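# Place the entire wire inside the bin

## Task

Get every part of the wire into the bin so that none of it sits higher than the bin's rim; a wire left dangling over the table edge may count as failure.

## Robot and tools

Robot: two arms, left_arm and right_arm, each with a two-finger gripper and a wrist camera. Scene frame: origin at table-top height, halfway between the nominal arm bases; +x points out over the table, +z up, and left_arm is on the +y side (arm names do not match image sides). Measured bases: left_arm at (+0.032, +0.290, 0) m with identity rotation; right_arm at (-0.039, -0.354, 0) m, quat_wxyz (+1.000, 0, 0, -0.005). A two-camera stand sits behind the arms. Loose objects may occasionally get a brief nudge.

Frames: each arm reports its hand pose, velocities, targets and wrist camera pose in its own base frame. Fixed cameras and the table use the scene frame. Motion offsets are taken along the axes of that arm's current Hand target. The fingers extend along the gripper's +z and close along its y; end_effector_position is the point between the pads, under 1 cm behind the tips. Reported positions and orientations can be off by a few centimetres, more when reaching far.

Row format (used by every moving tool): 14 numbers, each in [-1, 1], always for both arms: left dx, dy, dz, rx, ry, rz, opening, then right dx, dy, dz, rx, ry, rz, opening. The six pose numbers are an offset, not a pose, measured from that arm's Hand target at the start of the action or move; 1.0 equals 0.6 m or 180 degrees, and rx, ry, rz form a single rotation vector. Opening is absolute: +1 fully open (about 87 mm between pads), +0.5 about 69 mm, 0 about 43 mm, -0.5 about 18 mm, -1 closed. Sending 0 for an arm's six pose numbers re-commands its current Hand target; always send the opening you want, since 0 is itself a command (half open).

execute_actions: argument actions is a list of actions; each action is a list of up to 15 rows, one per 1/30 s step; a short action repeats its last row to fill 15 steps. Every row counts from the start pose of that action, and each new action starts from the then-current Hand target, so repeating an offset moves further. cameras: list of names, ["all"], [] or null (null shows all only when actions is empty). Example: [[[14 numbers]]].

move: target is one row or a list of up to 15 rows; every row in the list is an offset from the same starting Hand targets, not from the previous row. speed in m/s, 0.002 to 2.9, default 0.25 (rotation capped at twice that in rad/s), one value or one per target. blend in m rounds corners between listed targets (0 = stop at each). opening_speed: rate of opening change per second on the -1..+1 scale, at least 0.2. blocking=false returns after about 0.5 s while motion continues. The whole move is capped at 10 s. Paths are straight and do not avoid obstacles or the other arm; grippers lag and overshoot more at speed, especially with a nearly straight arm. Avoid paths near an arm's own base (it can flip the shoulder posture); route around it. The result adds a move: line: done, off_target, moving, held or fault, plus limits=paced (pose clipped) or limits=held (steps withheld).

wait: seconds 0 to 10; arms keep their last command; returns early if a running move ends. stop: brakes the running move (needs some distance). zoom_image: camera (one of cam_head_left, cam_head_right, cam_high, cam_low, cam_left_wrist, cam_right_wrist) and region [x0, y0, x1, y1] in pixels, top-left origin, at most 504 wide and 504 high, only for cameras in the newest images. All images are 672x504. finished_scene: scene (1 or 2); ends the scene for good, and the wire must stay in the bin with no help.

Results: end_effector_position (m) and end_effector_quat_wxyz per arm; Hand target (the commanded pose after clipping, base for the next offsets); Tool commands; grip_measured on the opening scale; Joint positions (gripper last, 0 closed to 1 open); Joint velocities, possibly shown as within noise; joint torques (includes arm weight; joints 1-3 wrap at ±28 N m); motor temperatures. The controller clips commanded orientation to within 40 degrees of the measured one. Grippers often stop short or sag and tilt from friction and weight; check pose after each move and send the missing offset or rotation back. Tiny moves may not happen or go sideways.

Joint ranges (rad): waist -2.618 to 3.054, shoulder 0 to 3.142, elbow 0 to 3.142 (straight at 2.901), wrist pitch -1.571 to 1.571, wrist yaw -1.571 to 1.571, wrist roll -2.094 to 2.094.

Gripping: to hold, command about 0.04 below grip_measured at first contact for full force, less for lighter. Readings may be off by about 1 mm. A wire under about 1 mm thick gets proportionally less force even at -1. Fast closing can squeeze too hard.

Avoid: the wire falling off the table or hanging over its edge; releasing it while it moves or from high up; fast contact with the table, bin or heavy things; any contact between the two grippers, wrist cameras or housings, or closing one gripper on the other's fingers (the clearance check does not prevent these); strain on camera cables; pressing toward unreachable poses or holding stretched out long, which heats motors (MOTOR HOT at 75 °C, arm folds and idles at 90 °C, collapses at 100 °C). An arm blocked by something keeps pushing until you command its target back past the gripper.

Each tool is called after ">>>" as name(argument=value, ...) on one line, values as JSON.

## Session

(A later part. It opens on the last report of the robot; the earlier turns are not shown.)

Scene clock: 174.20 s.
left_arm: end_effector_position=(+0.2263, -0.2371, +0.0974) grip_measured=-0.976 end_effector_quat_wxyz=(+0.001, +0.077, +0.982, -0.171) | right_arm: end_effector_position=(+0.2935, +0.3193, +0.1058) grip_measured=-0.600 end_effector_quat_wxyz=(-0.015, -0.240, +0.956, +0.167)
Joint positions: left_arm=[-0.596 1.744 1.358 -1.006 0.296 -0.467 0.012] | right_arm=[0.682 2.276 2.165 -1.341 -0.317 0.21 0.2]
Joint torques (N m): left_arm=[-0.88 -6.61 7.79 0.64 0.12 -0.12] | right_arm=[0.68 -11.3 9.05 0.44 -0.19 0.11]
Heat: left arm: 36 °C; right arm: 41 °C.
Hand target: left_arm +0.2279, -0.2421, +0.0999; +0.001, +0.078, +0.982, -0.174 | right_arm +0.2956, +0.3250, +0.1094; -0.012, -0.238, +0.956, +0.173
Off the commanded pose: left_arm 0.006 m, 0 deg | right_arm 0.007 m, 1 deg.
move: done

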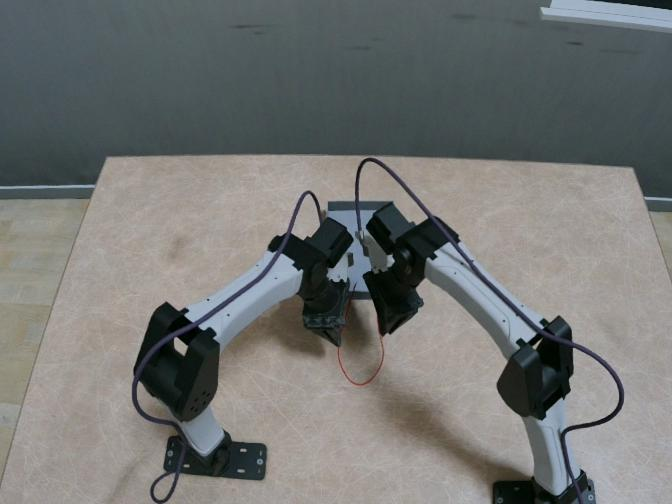

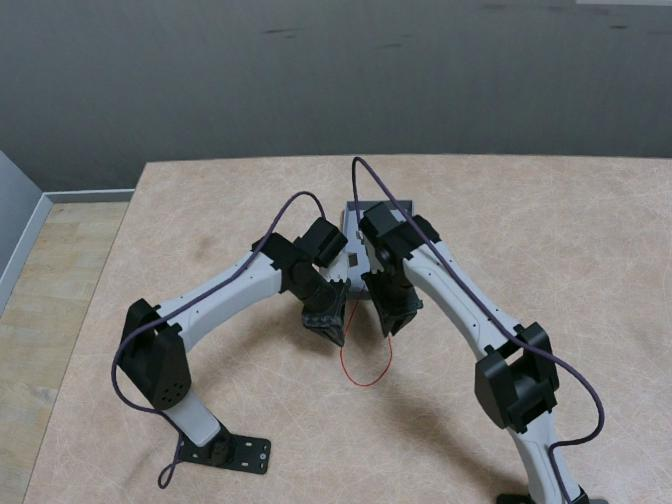

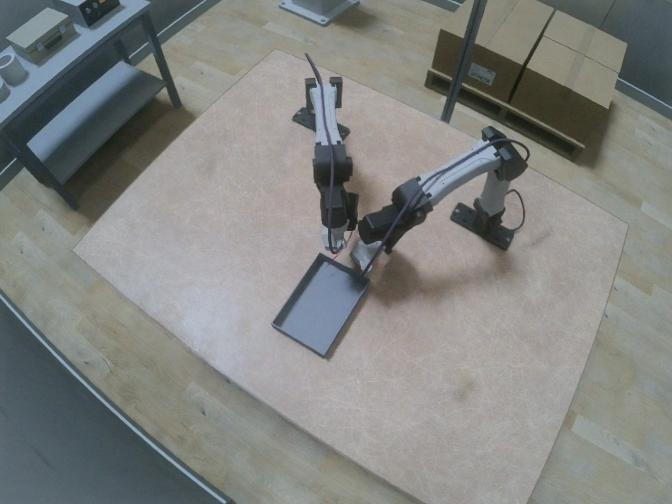

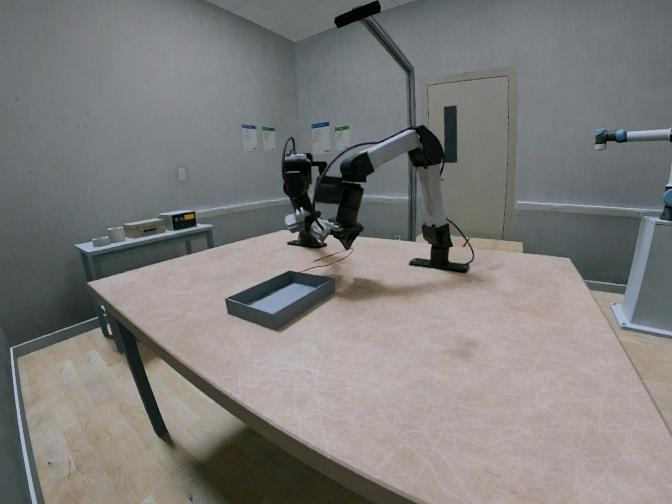

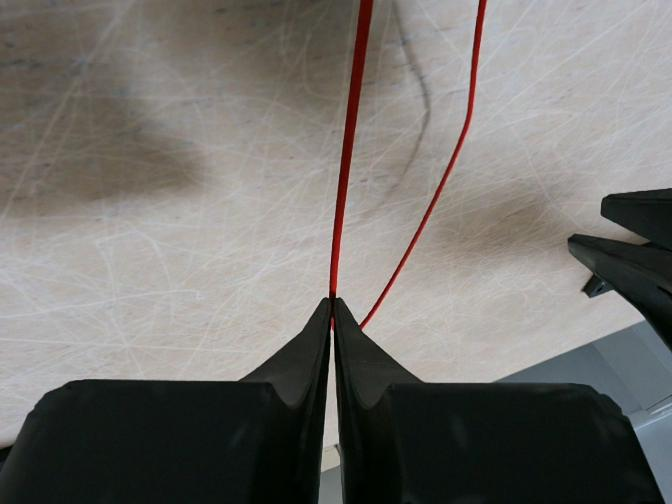

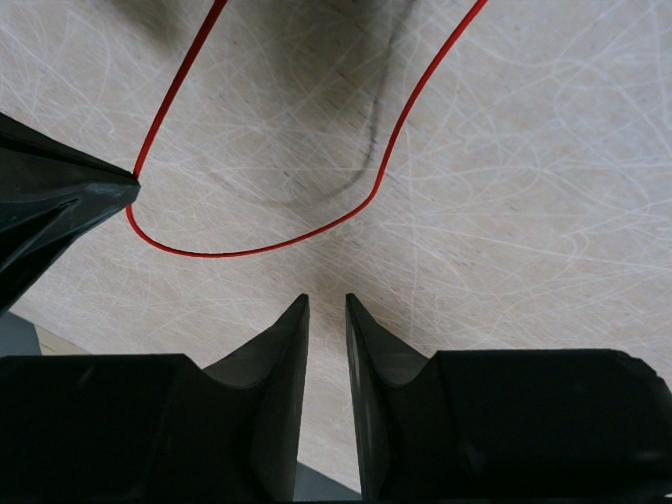

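>>> move(target=[[0,0,0,0,0,0,-1,0,0,-0.1,0,0,0,-0.6],[0,0,0,0,0,0,-1,-0.127,-0.226,-0.283,0.182,-0.3307,0.081,-0.6]], speed=0.25, blend=0.02, cameras=["all"])

Scene clock: 207.43 s.
left_arm: end_effector_position=(+0.2263, -0.2371, +0.0974) grip_measured=-0.976 end_effector_quat_wxyz=(+0.001, +0.077, +0.982, -0.171) | right_arm: end_effector_position=(+0.4409, +0.1979, +0.2080) grip_measured=-0.600 end_effector_quat_wxyz=(+0.477, -0.009, +0.879, -0.007)
Joint positions: left_arm=[-0.596 1.744 1.358 -1.006 0.296 -0.467 0.012] | right_arm=[0.562 1.736 1.535 -0.456 0.466 0.309 0.2]
Joint torques (N m): left_arm=[-0.98 -6.6 7.84 0.66 0.15 -0.14] | right_arm=[-0.31 -13.29 5.93 1.89 0.21 -0.06]
Motor temperatures (°C): left_arm=[22 34 36 23 22 21 22] | right_arm=[18 44 42 27 23 21 19]
Heat: left arm: 36 °C; right arm: 44 °C.
Hand target: left_arm +0.2279, -0.2421, +0.0999; +0.001, +0.078, +0.982, -0.174 | right_arm +0.4420, +0.1927, +0.2283; +0.501, +0.000, +0.866, +0.000
Off the commanded pose: left_arm 0.006 m, 0 deg | right_arm 0.021 m, 3 deg.
move: off_target (right_arm)

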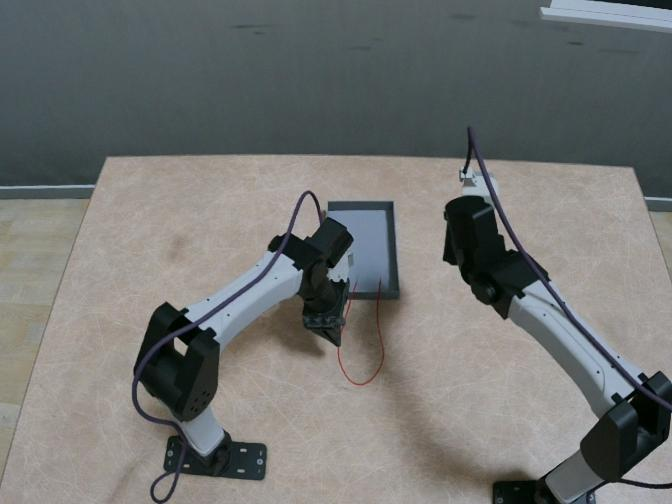

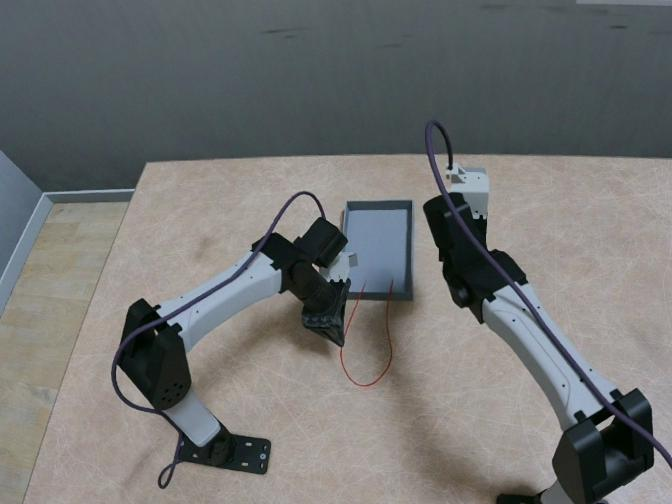

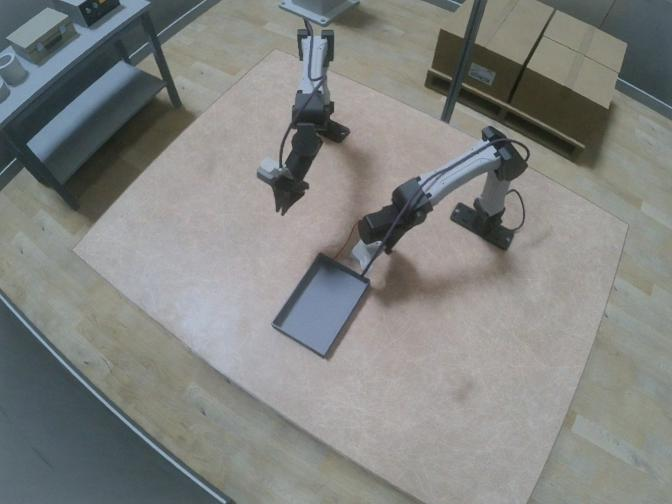

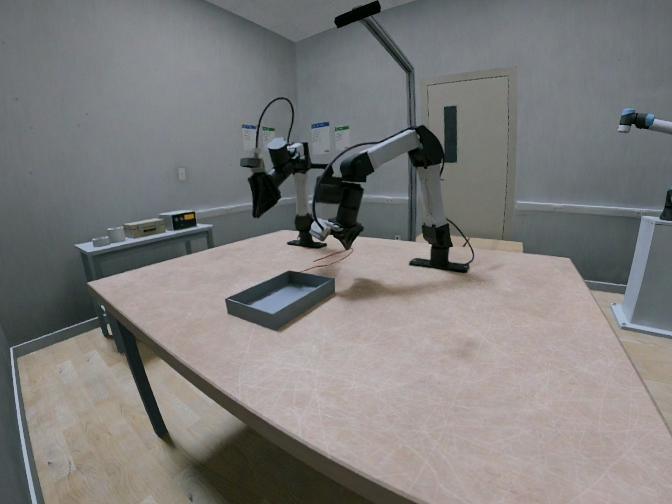

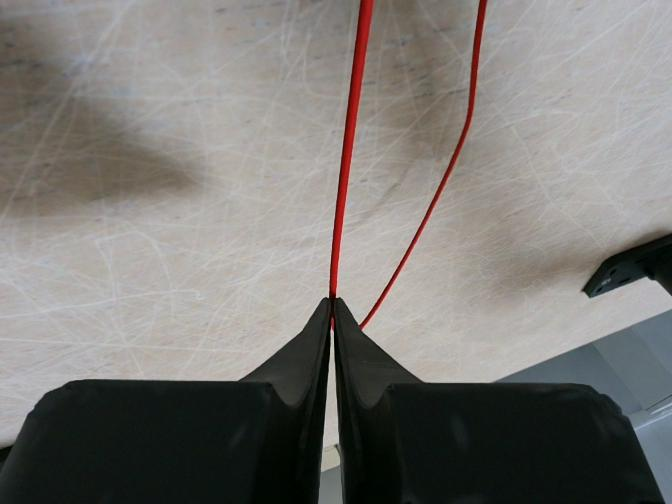

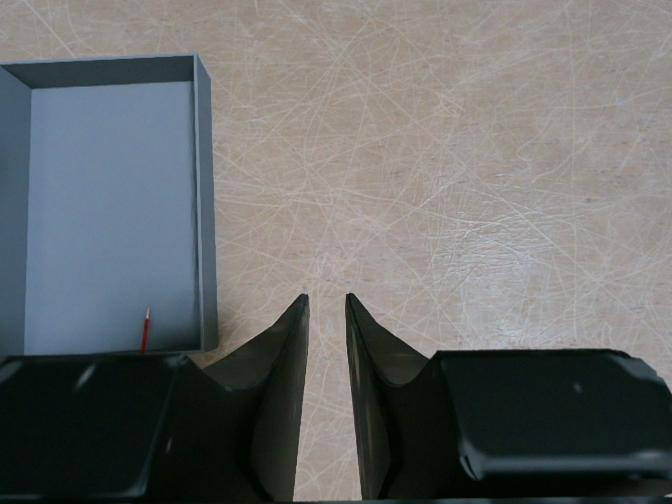

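>>> move(target=[-0.3275,0.0487,-0.0432,0,-0.072,0,-1,0,-0.17,0,0,0,0,-0.6], speed=0.15, cameras=["all"])

>>> zoom_image(camera="cam_head_left", region=[290, 170, 430, 330])

>>> zoom_image(camera="cam_low", region=[210, 220, 370, 340])

Scene clock: 247.33 s.
left_arm: end_effector_position=(+0.4250, -0.2384, +0.1217) grip_measured=-0.976 end_effector_quat_wxyz=(+0.114, +0.057, +0.974, -0.187) | right_arm: end_effector_position=(+0.4421, +0.0914, +0.2114) grip_measured=-0.600 end_effector_quat_wxyz=(+0.477, +0.000, +0.879, -0.008)
Joint positions: left_arm=[-0.387 2.275 2.216 -1.163 0.277 -0.319 0.012] | right_arm=[0.288 1.562 1.346 -0.38 0.255 0.153 0.2]
Joint torques (N m): left_arm=[0.13 -10.76 8.08 0.85 -0.02 0.02] | right_arm=[-0.06 -11.23 6.01 1.99 0 -0.05]
Heat: left arm: 37 °C; right arm: 43 °C.
Hand target: left_arm +0.4272, -0.2358, +0.1200; +0.112, +0.057, +0.975, -0.182 | right_arm +0.4420, +0.0906, +0.2281; +0.500, +0.000, +0.866, +0.000
Off the commanded pose: left_arm 0.004 m, 1 deg | right_arm 0.017 m, 3 deg.
move: off_target (right_arm)

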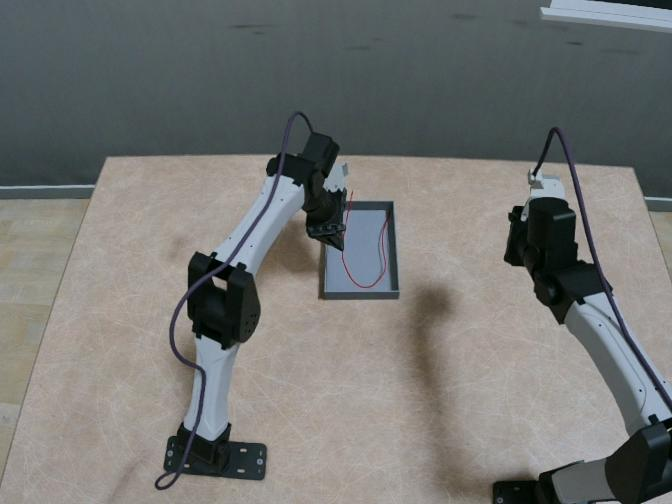

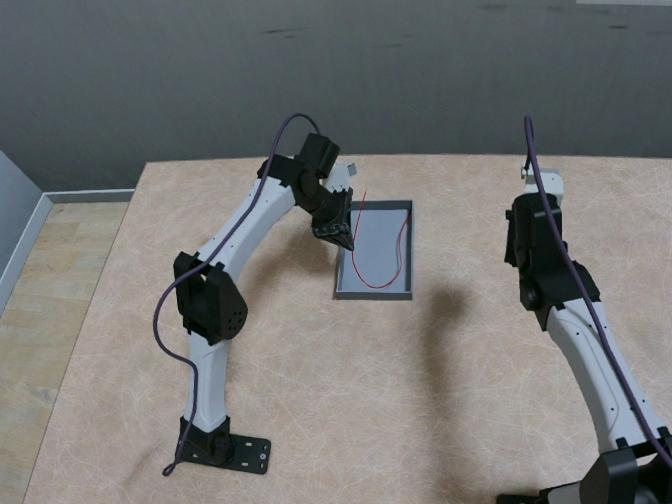

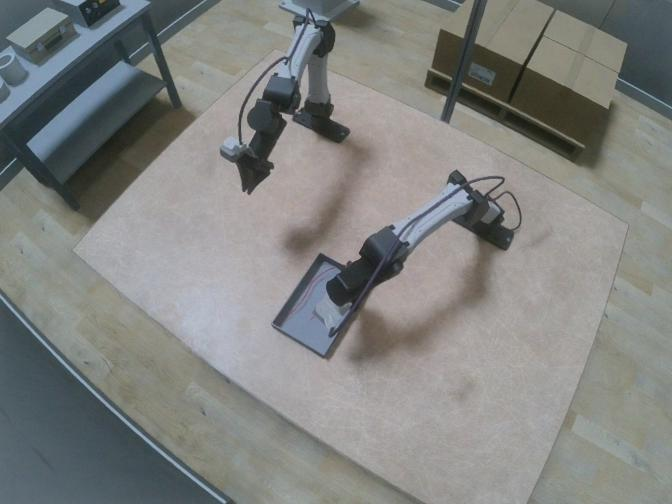

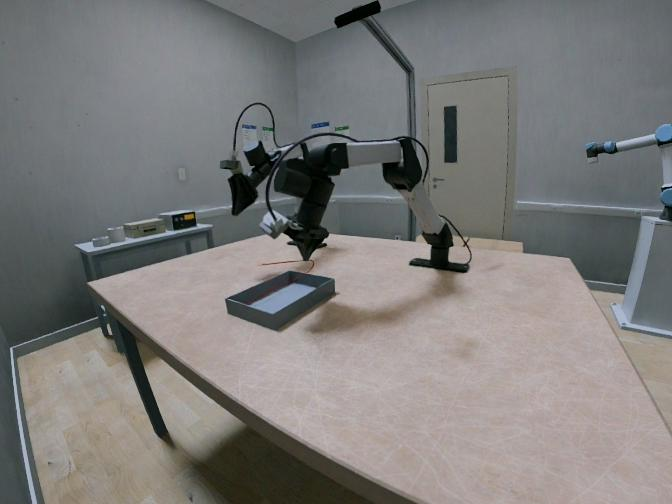

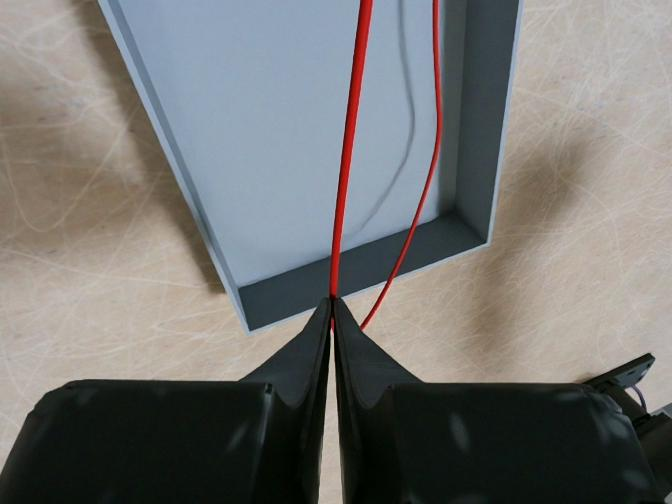

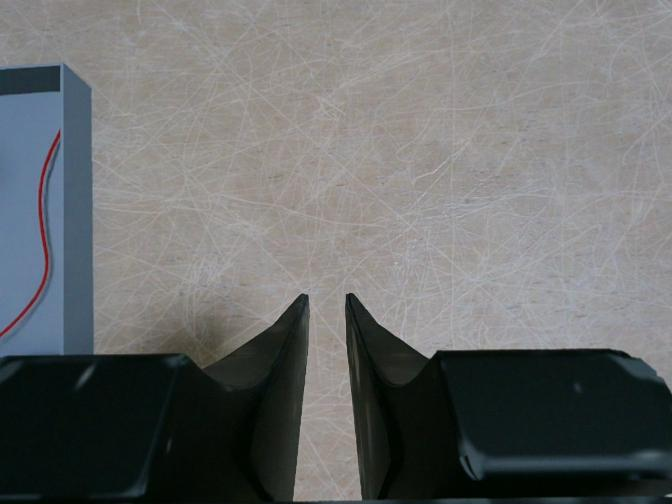

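Scaled by 3.150.

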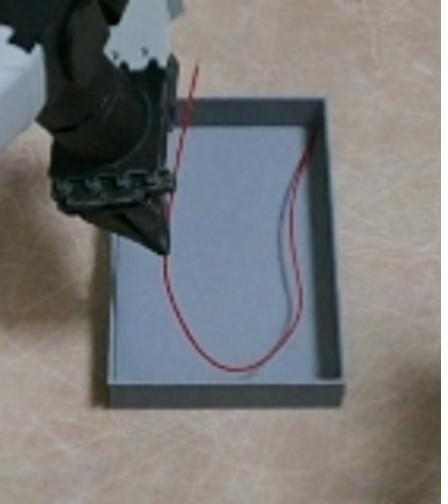

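Scaled by 3.150.

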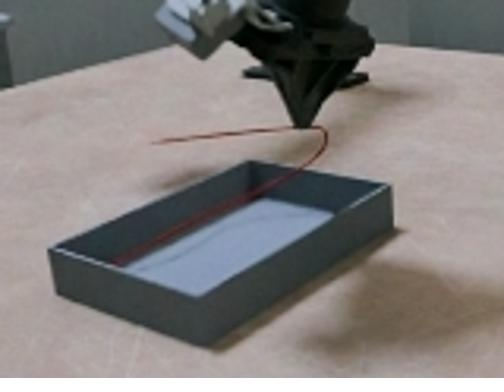

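>>> move(target=[0.0239,0.0342,0.0908,-0.0283,0.0407,0.0055,-1,0,0,0,0,0,0,-0.6], speed=0.08, cameras=["cam_head_left","cam_head_right","cam_low","cam_left_wrist","cam_right_wrist"])

>>> zoom_image(camera="cam_head_left", region=[290, 170, 430, 330])

>>> zoom_image(camera="cam_low", region=[210, 220, 370, 340])

Scene clock: 265.47 s.
left_arm: end_effector_position=(+0.4284, -0.2336, +0.0613) grip_measured=-0.976 end_effector_quat_wxyz=(+0.056, +0.065, +0.987, -0.138) | right_arm: end_effector_position=(+0.4421, +0.0914, +0.2114) grip_measured=-0.600 end_effector_quat_wxyz=(+0.477, +0.000, +0.879, -0.008)
Joint positions: left_arm=[-0.395 2.464 2.334 -1.241 0.225 -0.286 0.012] | right_arm=[0.288 1.562 1.346 -0.38 0.254 0.153 0.2]
Joint torques (N m): left_arm=[-1.07 -11.97 7.86 0.62 -0.03 0.03] | right_arm=[-0.05 -11.19 6 2 -0.01 -0.06]
Motor temperatures (°C): left_arm=[22 38 37 22 22 21 22] | right_arm=[18 42 39 32 23 21 19]
Heat: left arm: 38 °C; right arm: 42 °C.
Hand target: left_arm +0.4272, -0.2358, +0.0601; +0.054, +0.072, +0.987, -0.133 | right_arm +0.4420, +0.0906, +0.2281; +0.500, +0.000, +0.866, +0.000
Off the commanded pose: left_arm 0.003 m, 1 deg | right_arm 0.017 m, 3 deg.
move: off_target (right_arm)
Images, in order (width x height): cam_head_left 672x504, cam_head_right 672x504, cam_low 672x504, cam_left_wrist 672x504, cam_right_wrist 672x504.

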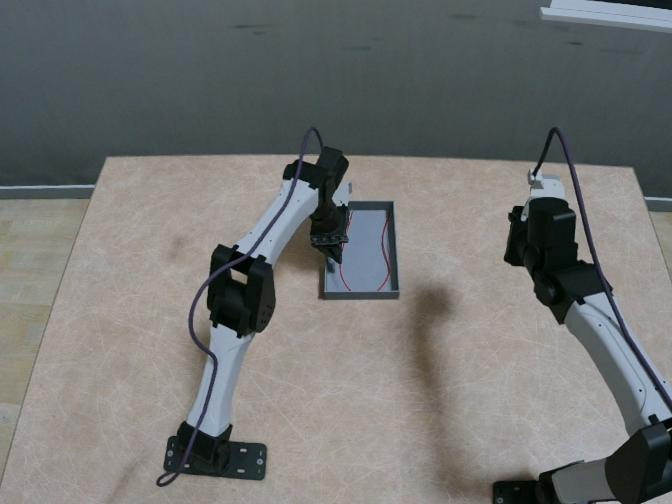

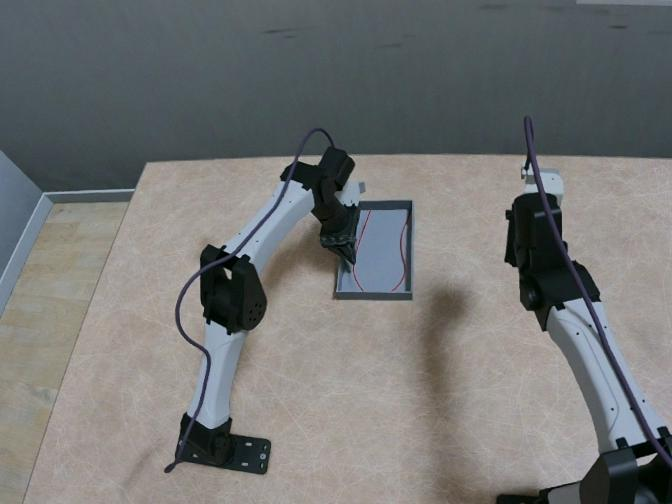

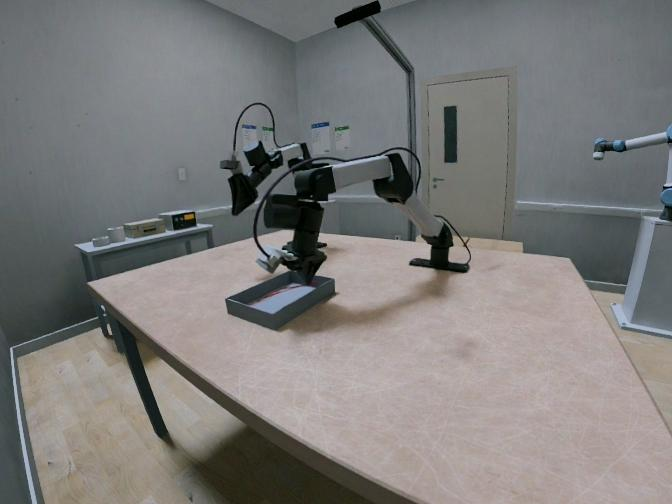

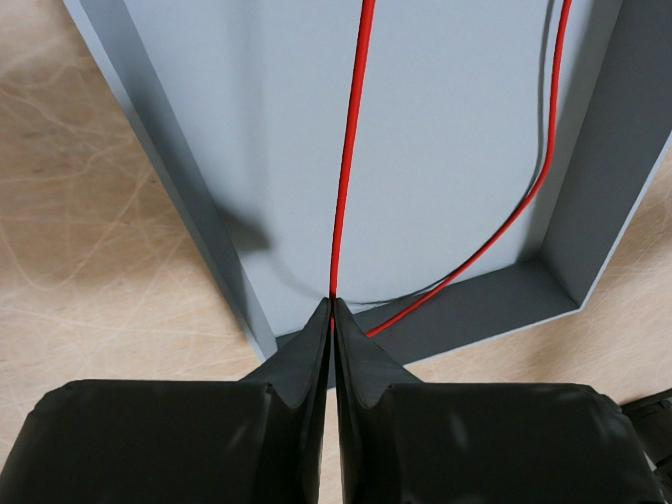

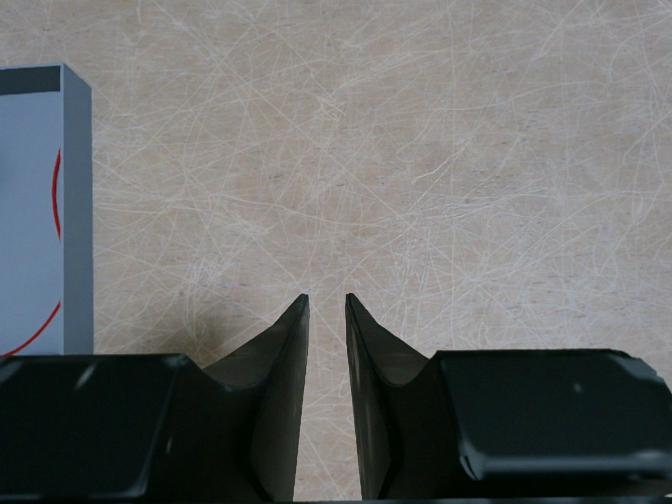

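Scaled by 3.150.

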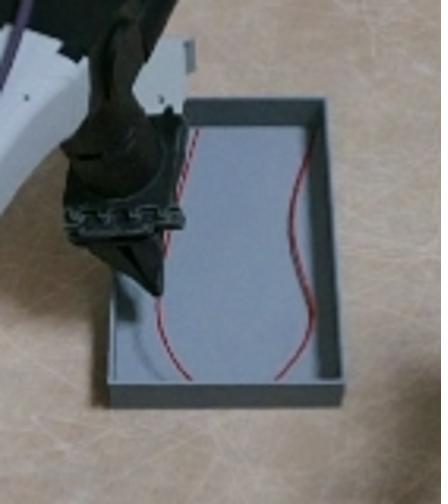

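Scaled by 3.150.

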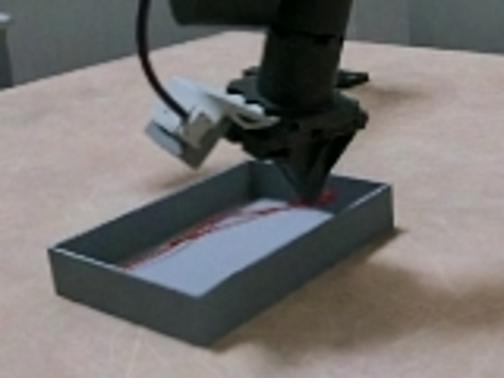

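>>> move(target=[0.0067,0.0067,0.0633,-0.06,0.0542,0.001,-1,0,0,0,0,0,0,-0.6], speed=0.06, cameras=["cam_head_left","cam_head_right","cam_low","cam_left_wrist"])

>>> zoom_image(camera="cam_head_left", region=[290, 170, 430, 330])

>>> zoom_image(camera="cam_low", region=[210, 220, 370, 340])

Scene clock: 286.03 s.
left_arm: end_effector_position=(+0.4282, -0.2387, +0.0249) grip_measured=-0.976 end_effector_quat_wxyz=(+0.019, +0.074, +0.996, -0.055) | right_arm: end_effector_position=(+0.4422, +0.0915, +0.2115) grip_measured=-0.600 end_effector_quat_wxyz=(+0.478, +0.000, +0.879, -0.008)
Joint positions: left_arm=[-0.451 2.796 2.846 -1.544 0.088 -0.306 0.012] | right_arm=[0.288 1.562 1.346 -0.38 0.254 0.153 0.2]
Joint torques (N m): left_arm=[-1.17 -12.79 7.34 0.38 -0.1 -0.13] | right_arm=[-0.06 -11.23 6 1.99 -0.02 -0.06]
Heat: left arm: 39 °C; right arm: 41 °C.
Hand target: left_arm +0.4271, -0.2418, +0.0221; -0.024, +0.079, +0.996, -0.033 | right_arm +0.4420, +0.0907, +0.2282; +0.500, +0.000, +0.866, +0.000
Off the commanded pose: left_arm 0.004 m, 6 deg | right_arm 0.017 m, 3 deg.
elbow stopped short (left arm): the move would have taken joint 3 (elbow) straighter than the controller allows.
move: off_target (left_arm, right_arm)
Images, in order (width x height): cam_head_left 672x504, cam_head_right 672x504, cam_low 672x504, cam_left_wrist 672x504.

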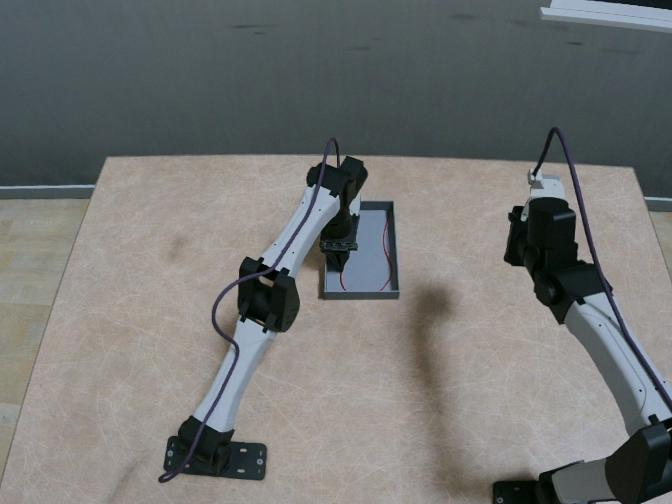

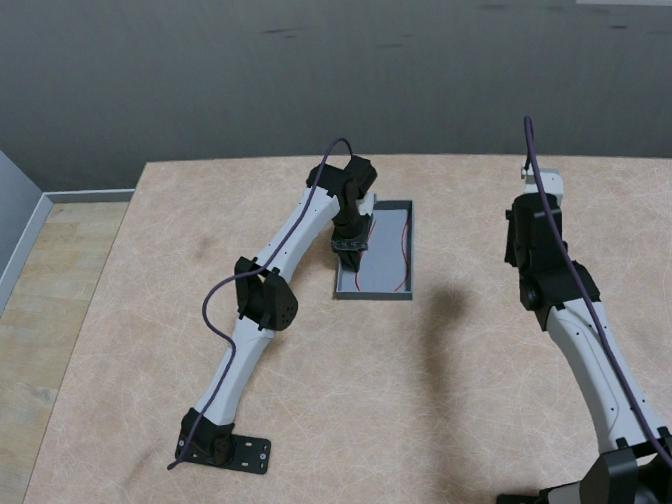

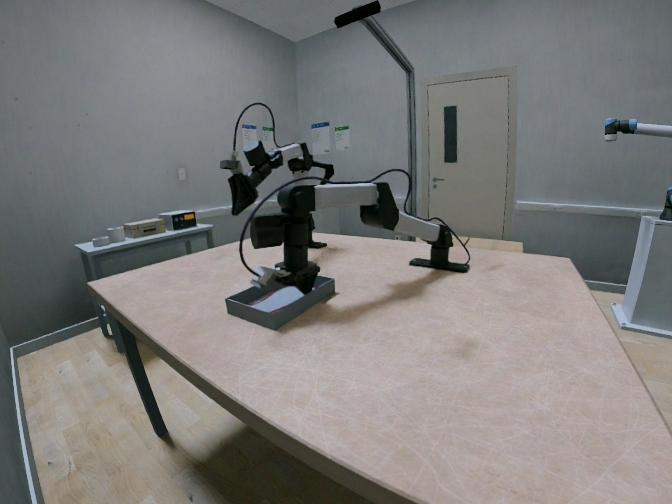

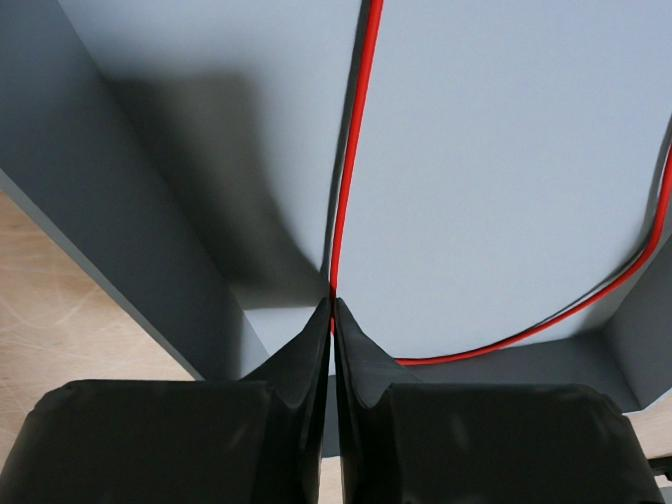

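Scaled by 3.150.

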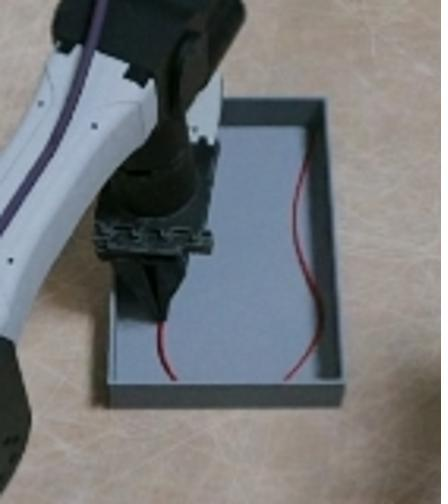

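Scaled by 3.150.

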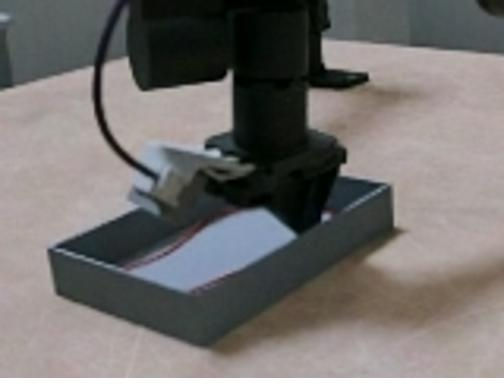

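>>> move(target=[[0.0,0,0.014,0,0.0,0.0,-1,0,0,0,0,0,0,-0.6],[0.0,0,0.014,0,0.0,0.0,-0.75,0,0,0,0,0,0,-0.6]], speed=0.04, opening_speed=0.25, cameras=["cam_head_left","cam_low","cam_left_wrist"])

>>> zoom_image(camera="cam_head_left", region=[290, 170, 430, 330])

>>> zoom_image(camera="cam_low", region=[210, 220, 370, 340])

Scene clock: 294.03 s.
left_arm: end_effector_position=(+0.4281, -0.2385, +0.0216) grip_measured=-0.751 end_effector_quat_wxyz=(+0.017, +0.073, +0.996, -0.054) | right_arm: end_effector_position=(+0.4422, +0.0915, +0.2115) grip_measured=-0.600 end_effector_quat_wxyz=(+0.478, +0.000, +0.879, -0.008)
Joint positions: left_arm=[-0.451 2.806 2.851 -1.545 0.087 -0.308 0.125] | right_arm=[0.288 1.562 1.346 -0.38 0.254 0.153 0.2]
Joint torques (N m): left_arm=[-1.24 -12.1 6.93 0.47 -0.07 -0.11] | right_arm=[-0.08 -11.18 6 2 -0.02 -0.05]
Heat: left arm: 41 °C; right arm: 41 °C.
Hand target: left_arm +0.4267, -0.2423, +0.0139; -0.024, +0.079, +0.996, -0.033 | right_arm +0.4420, +0.0907, +0.2282; +0.500, +0.000, +0.866, +0.000
Off the commanded pose: left_arm 0.009 m, 5 deg | right_arm 0.017 m, 3 deg.
elbow stopped short (left arm): the move would have taken joint 3 (elbow) straighter than the controller allows.
move: off_target (left_arm, right_arm); target 2's new opening was sent with left_arm's hand 0.009 m and 5 deg from that target
Images, in order (width x height): cam_head_left 672x504, cam_low 672x504, cam_left_wrist 672x504.

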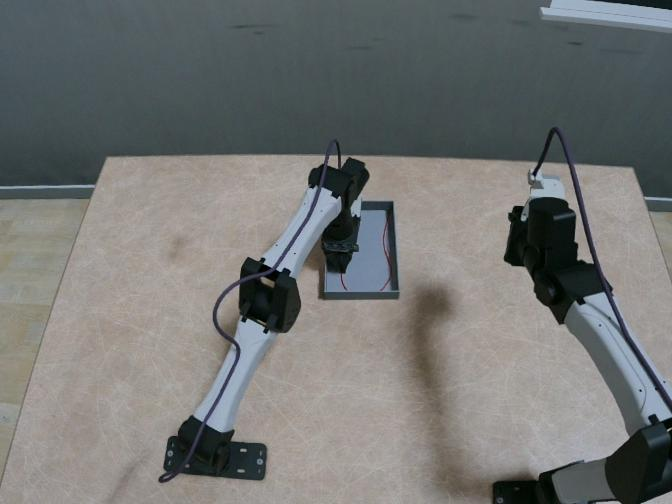

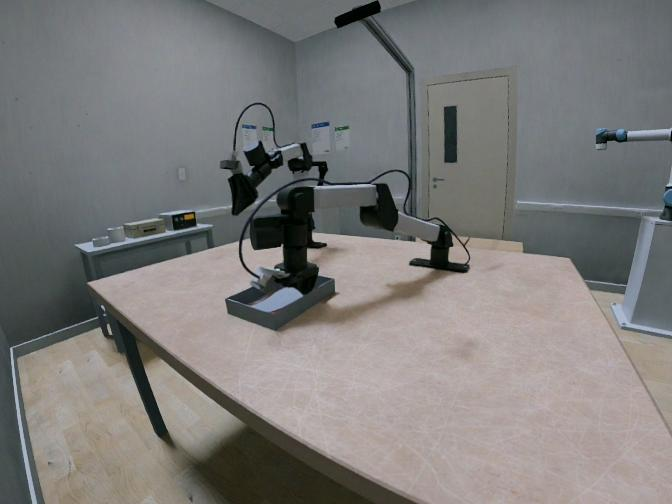

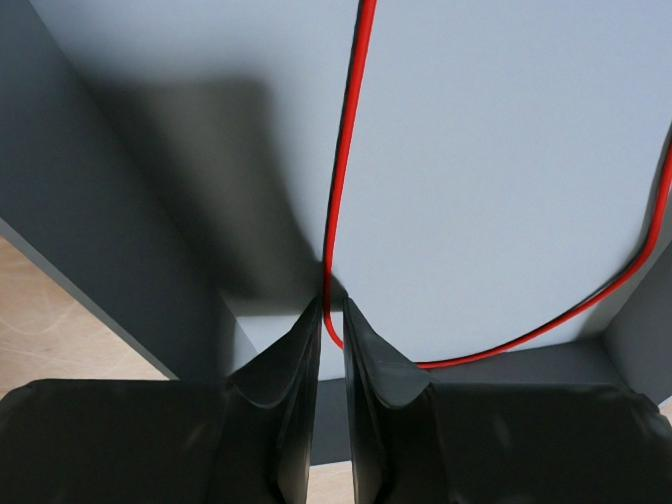

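Scaled by 3.150.

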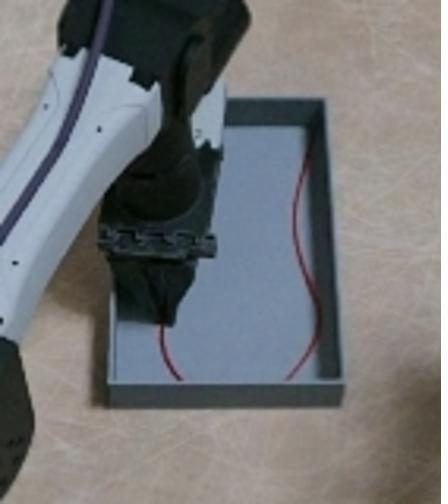

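Scaled by 3.150.

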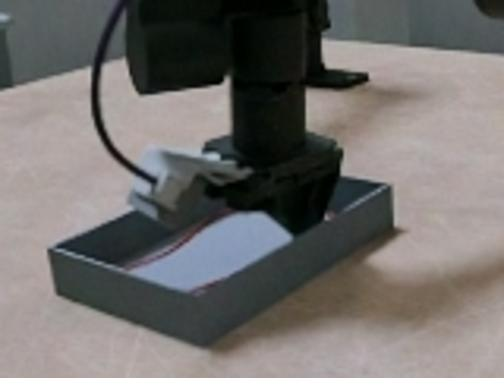

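>>> move(target=[[0.0,0,-0.03,0,-0.04,0.0,-0.75,0,0,0,0,0,0,-0.6],[0.02,0,-0.2,0,-0.09,0.0,-0.75,0,0,0,0,0,0,-0.6],[0.25,0,-0.22,0,-0.06,0.0,-0.75,0,0,0,0,0,0,-0.6]], speed=[0.05,0.1,0.2], blend=[0.005,0.02,0], cameras=["all"])

>>> zoom_image(camera="cam_head_left", region=[300, 190, 420, 310])

>>> zoom_image(camera="cam_low", region=[210, 260, 350, 340])

>>> zoom_image(camera="cam_high", region=[250, 240, 390, 370])

>>> zoom_image(camera="cam_head_right", region=[320, 190, 440, 310])

Scene clock: 306.77 s.
left_arm: end_effector_position=(+0.2870, -0.2074, +0.1478) grip_measured=-0.751 end_effector_quat_wxyz=(+0.062, +0.076, +0.995, -0.034) | right_arm: end_effector_position=(+0.4422, +0.0915, +0.2115) grip_measured=-0.600 end_effector_quat_wxyz=(+0.478, +0.000, +0.879, -0.008)
Joint positions: left_arm=[-0.578 1.905 1.814 -1.338 -0.001 -0.425 0.125] | right_arm=[0.288 1.562 1.346 -0.38 0.254 0.153 0.2]
Joint torques (N m): left_arm=[-0.99 -10.81 5.24 0.74 -0.05 -0.14] | right_arm=[-0.03 -11.23 5.98 2.01 -0.01 -0.06]
Heat: left arm: 42 °C; right arm: 41 °C.
Hand target: left_arm +0.2857, -0.2102, +0.1516; +0.070, +0.076, +0.994, -0.040 | right_arm +0.4420, +0.0907, +0.2282; +0.500, +0.000, +0.866, +0.000
Off the commanded pose: left_arm 0.005 m, 1 deg | right_arm 0.017 m, 3 deg.
move: off_target (right_arm)

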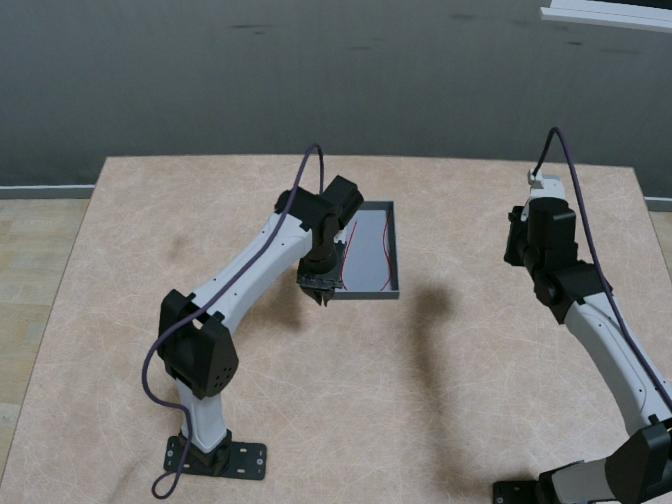

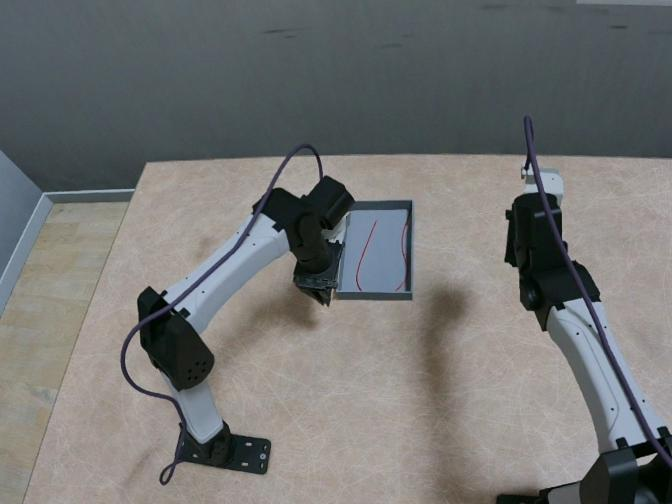

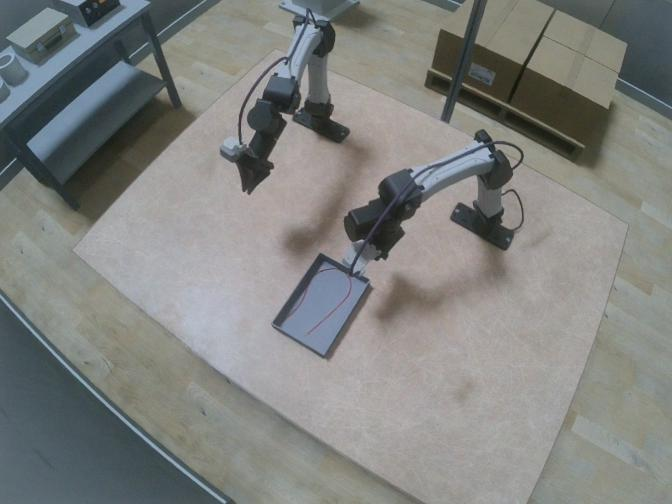

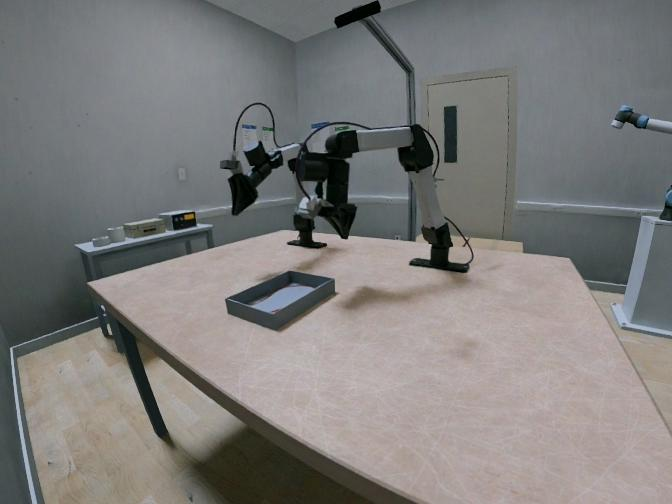

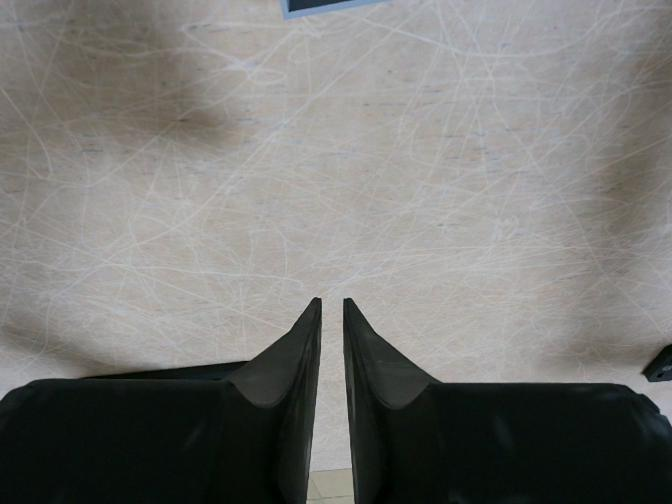

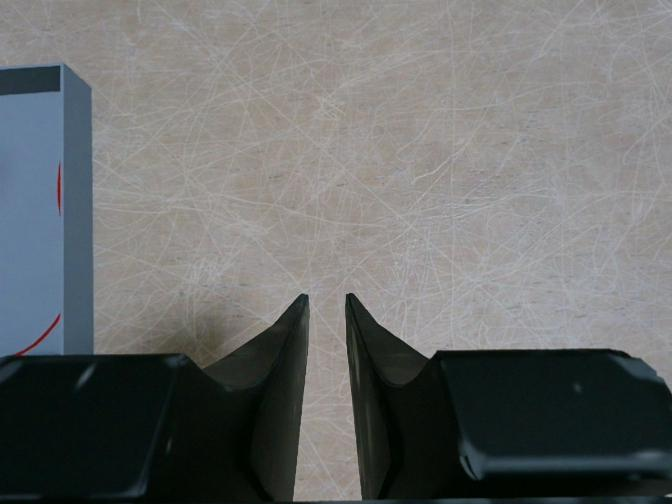

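Scaled by 4.200.

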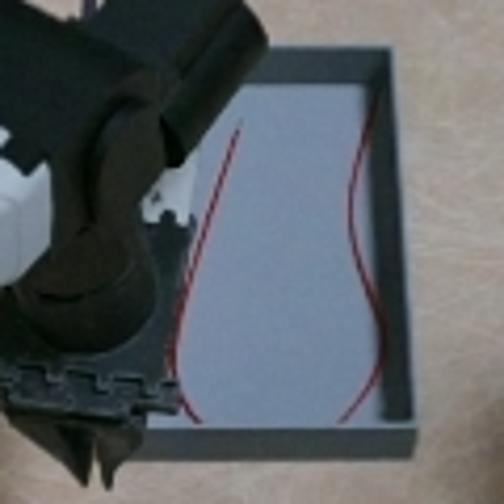

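Scaled by 3.600.

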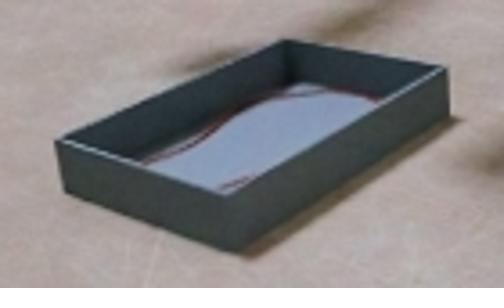

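Scaled by 3.600.

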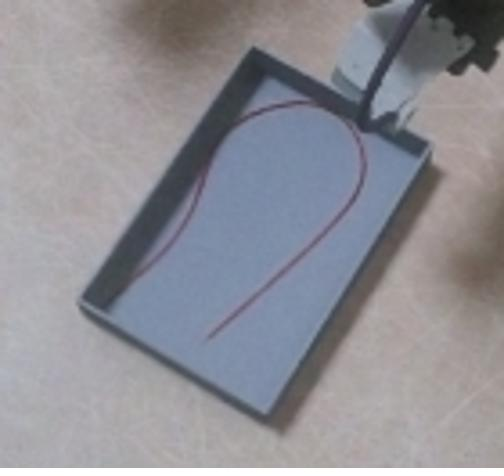

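Scaled by 4.200.

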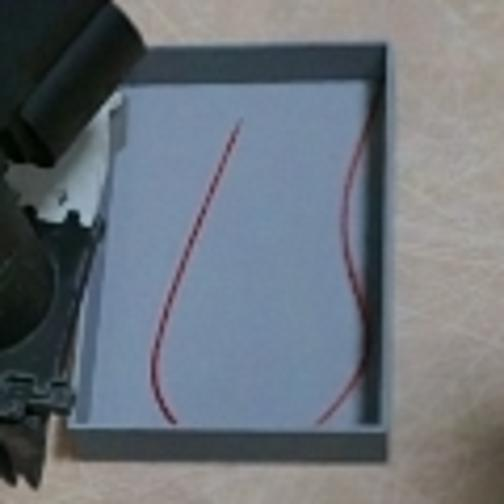

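>>> finished_scene(scene=2)

The scene is finished: the task was done.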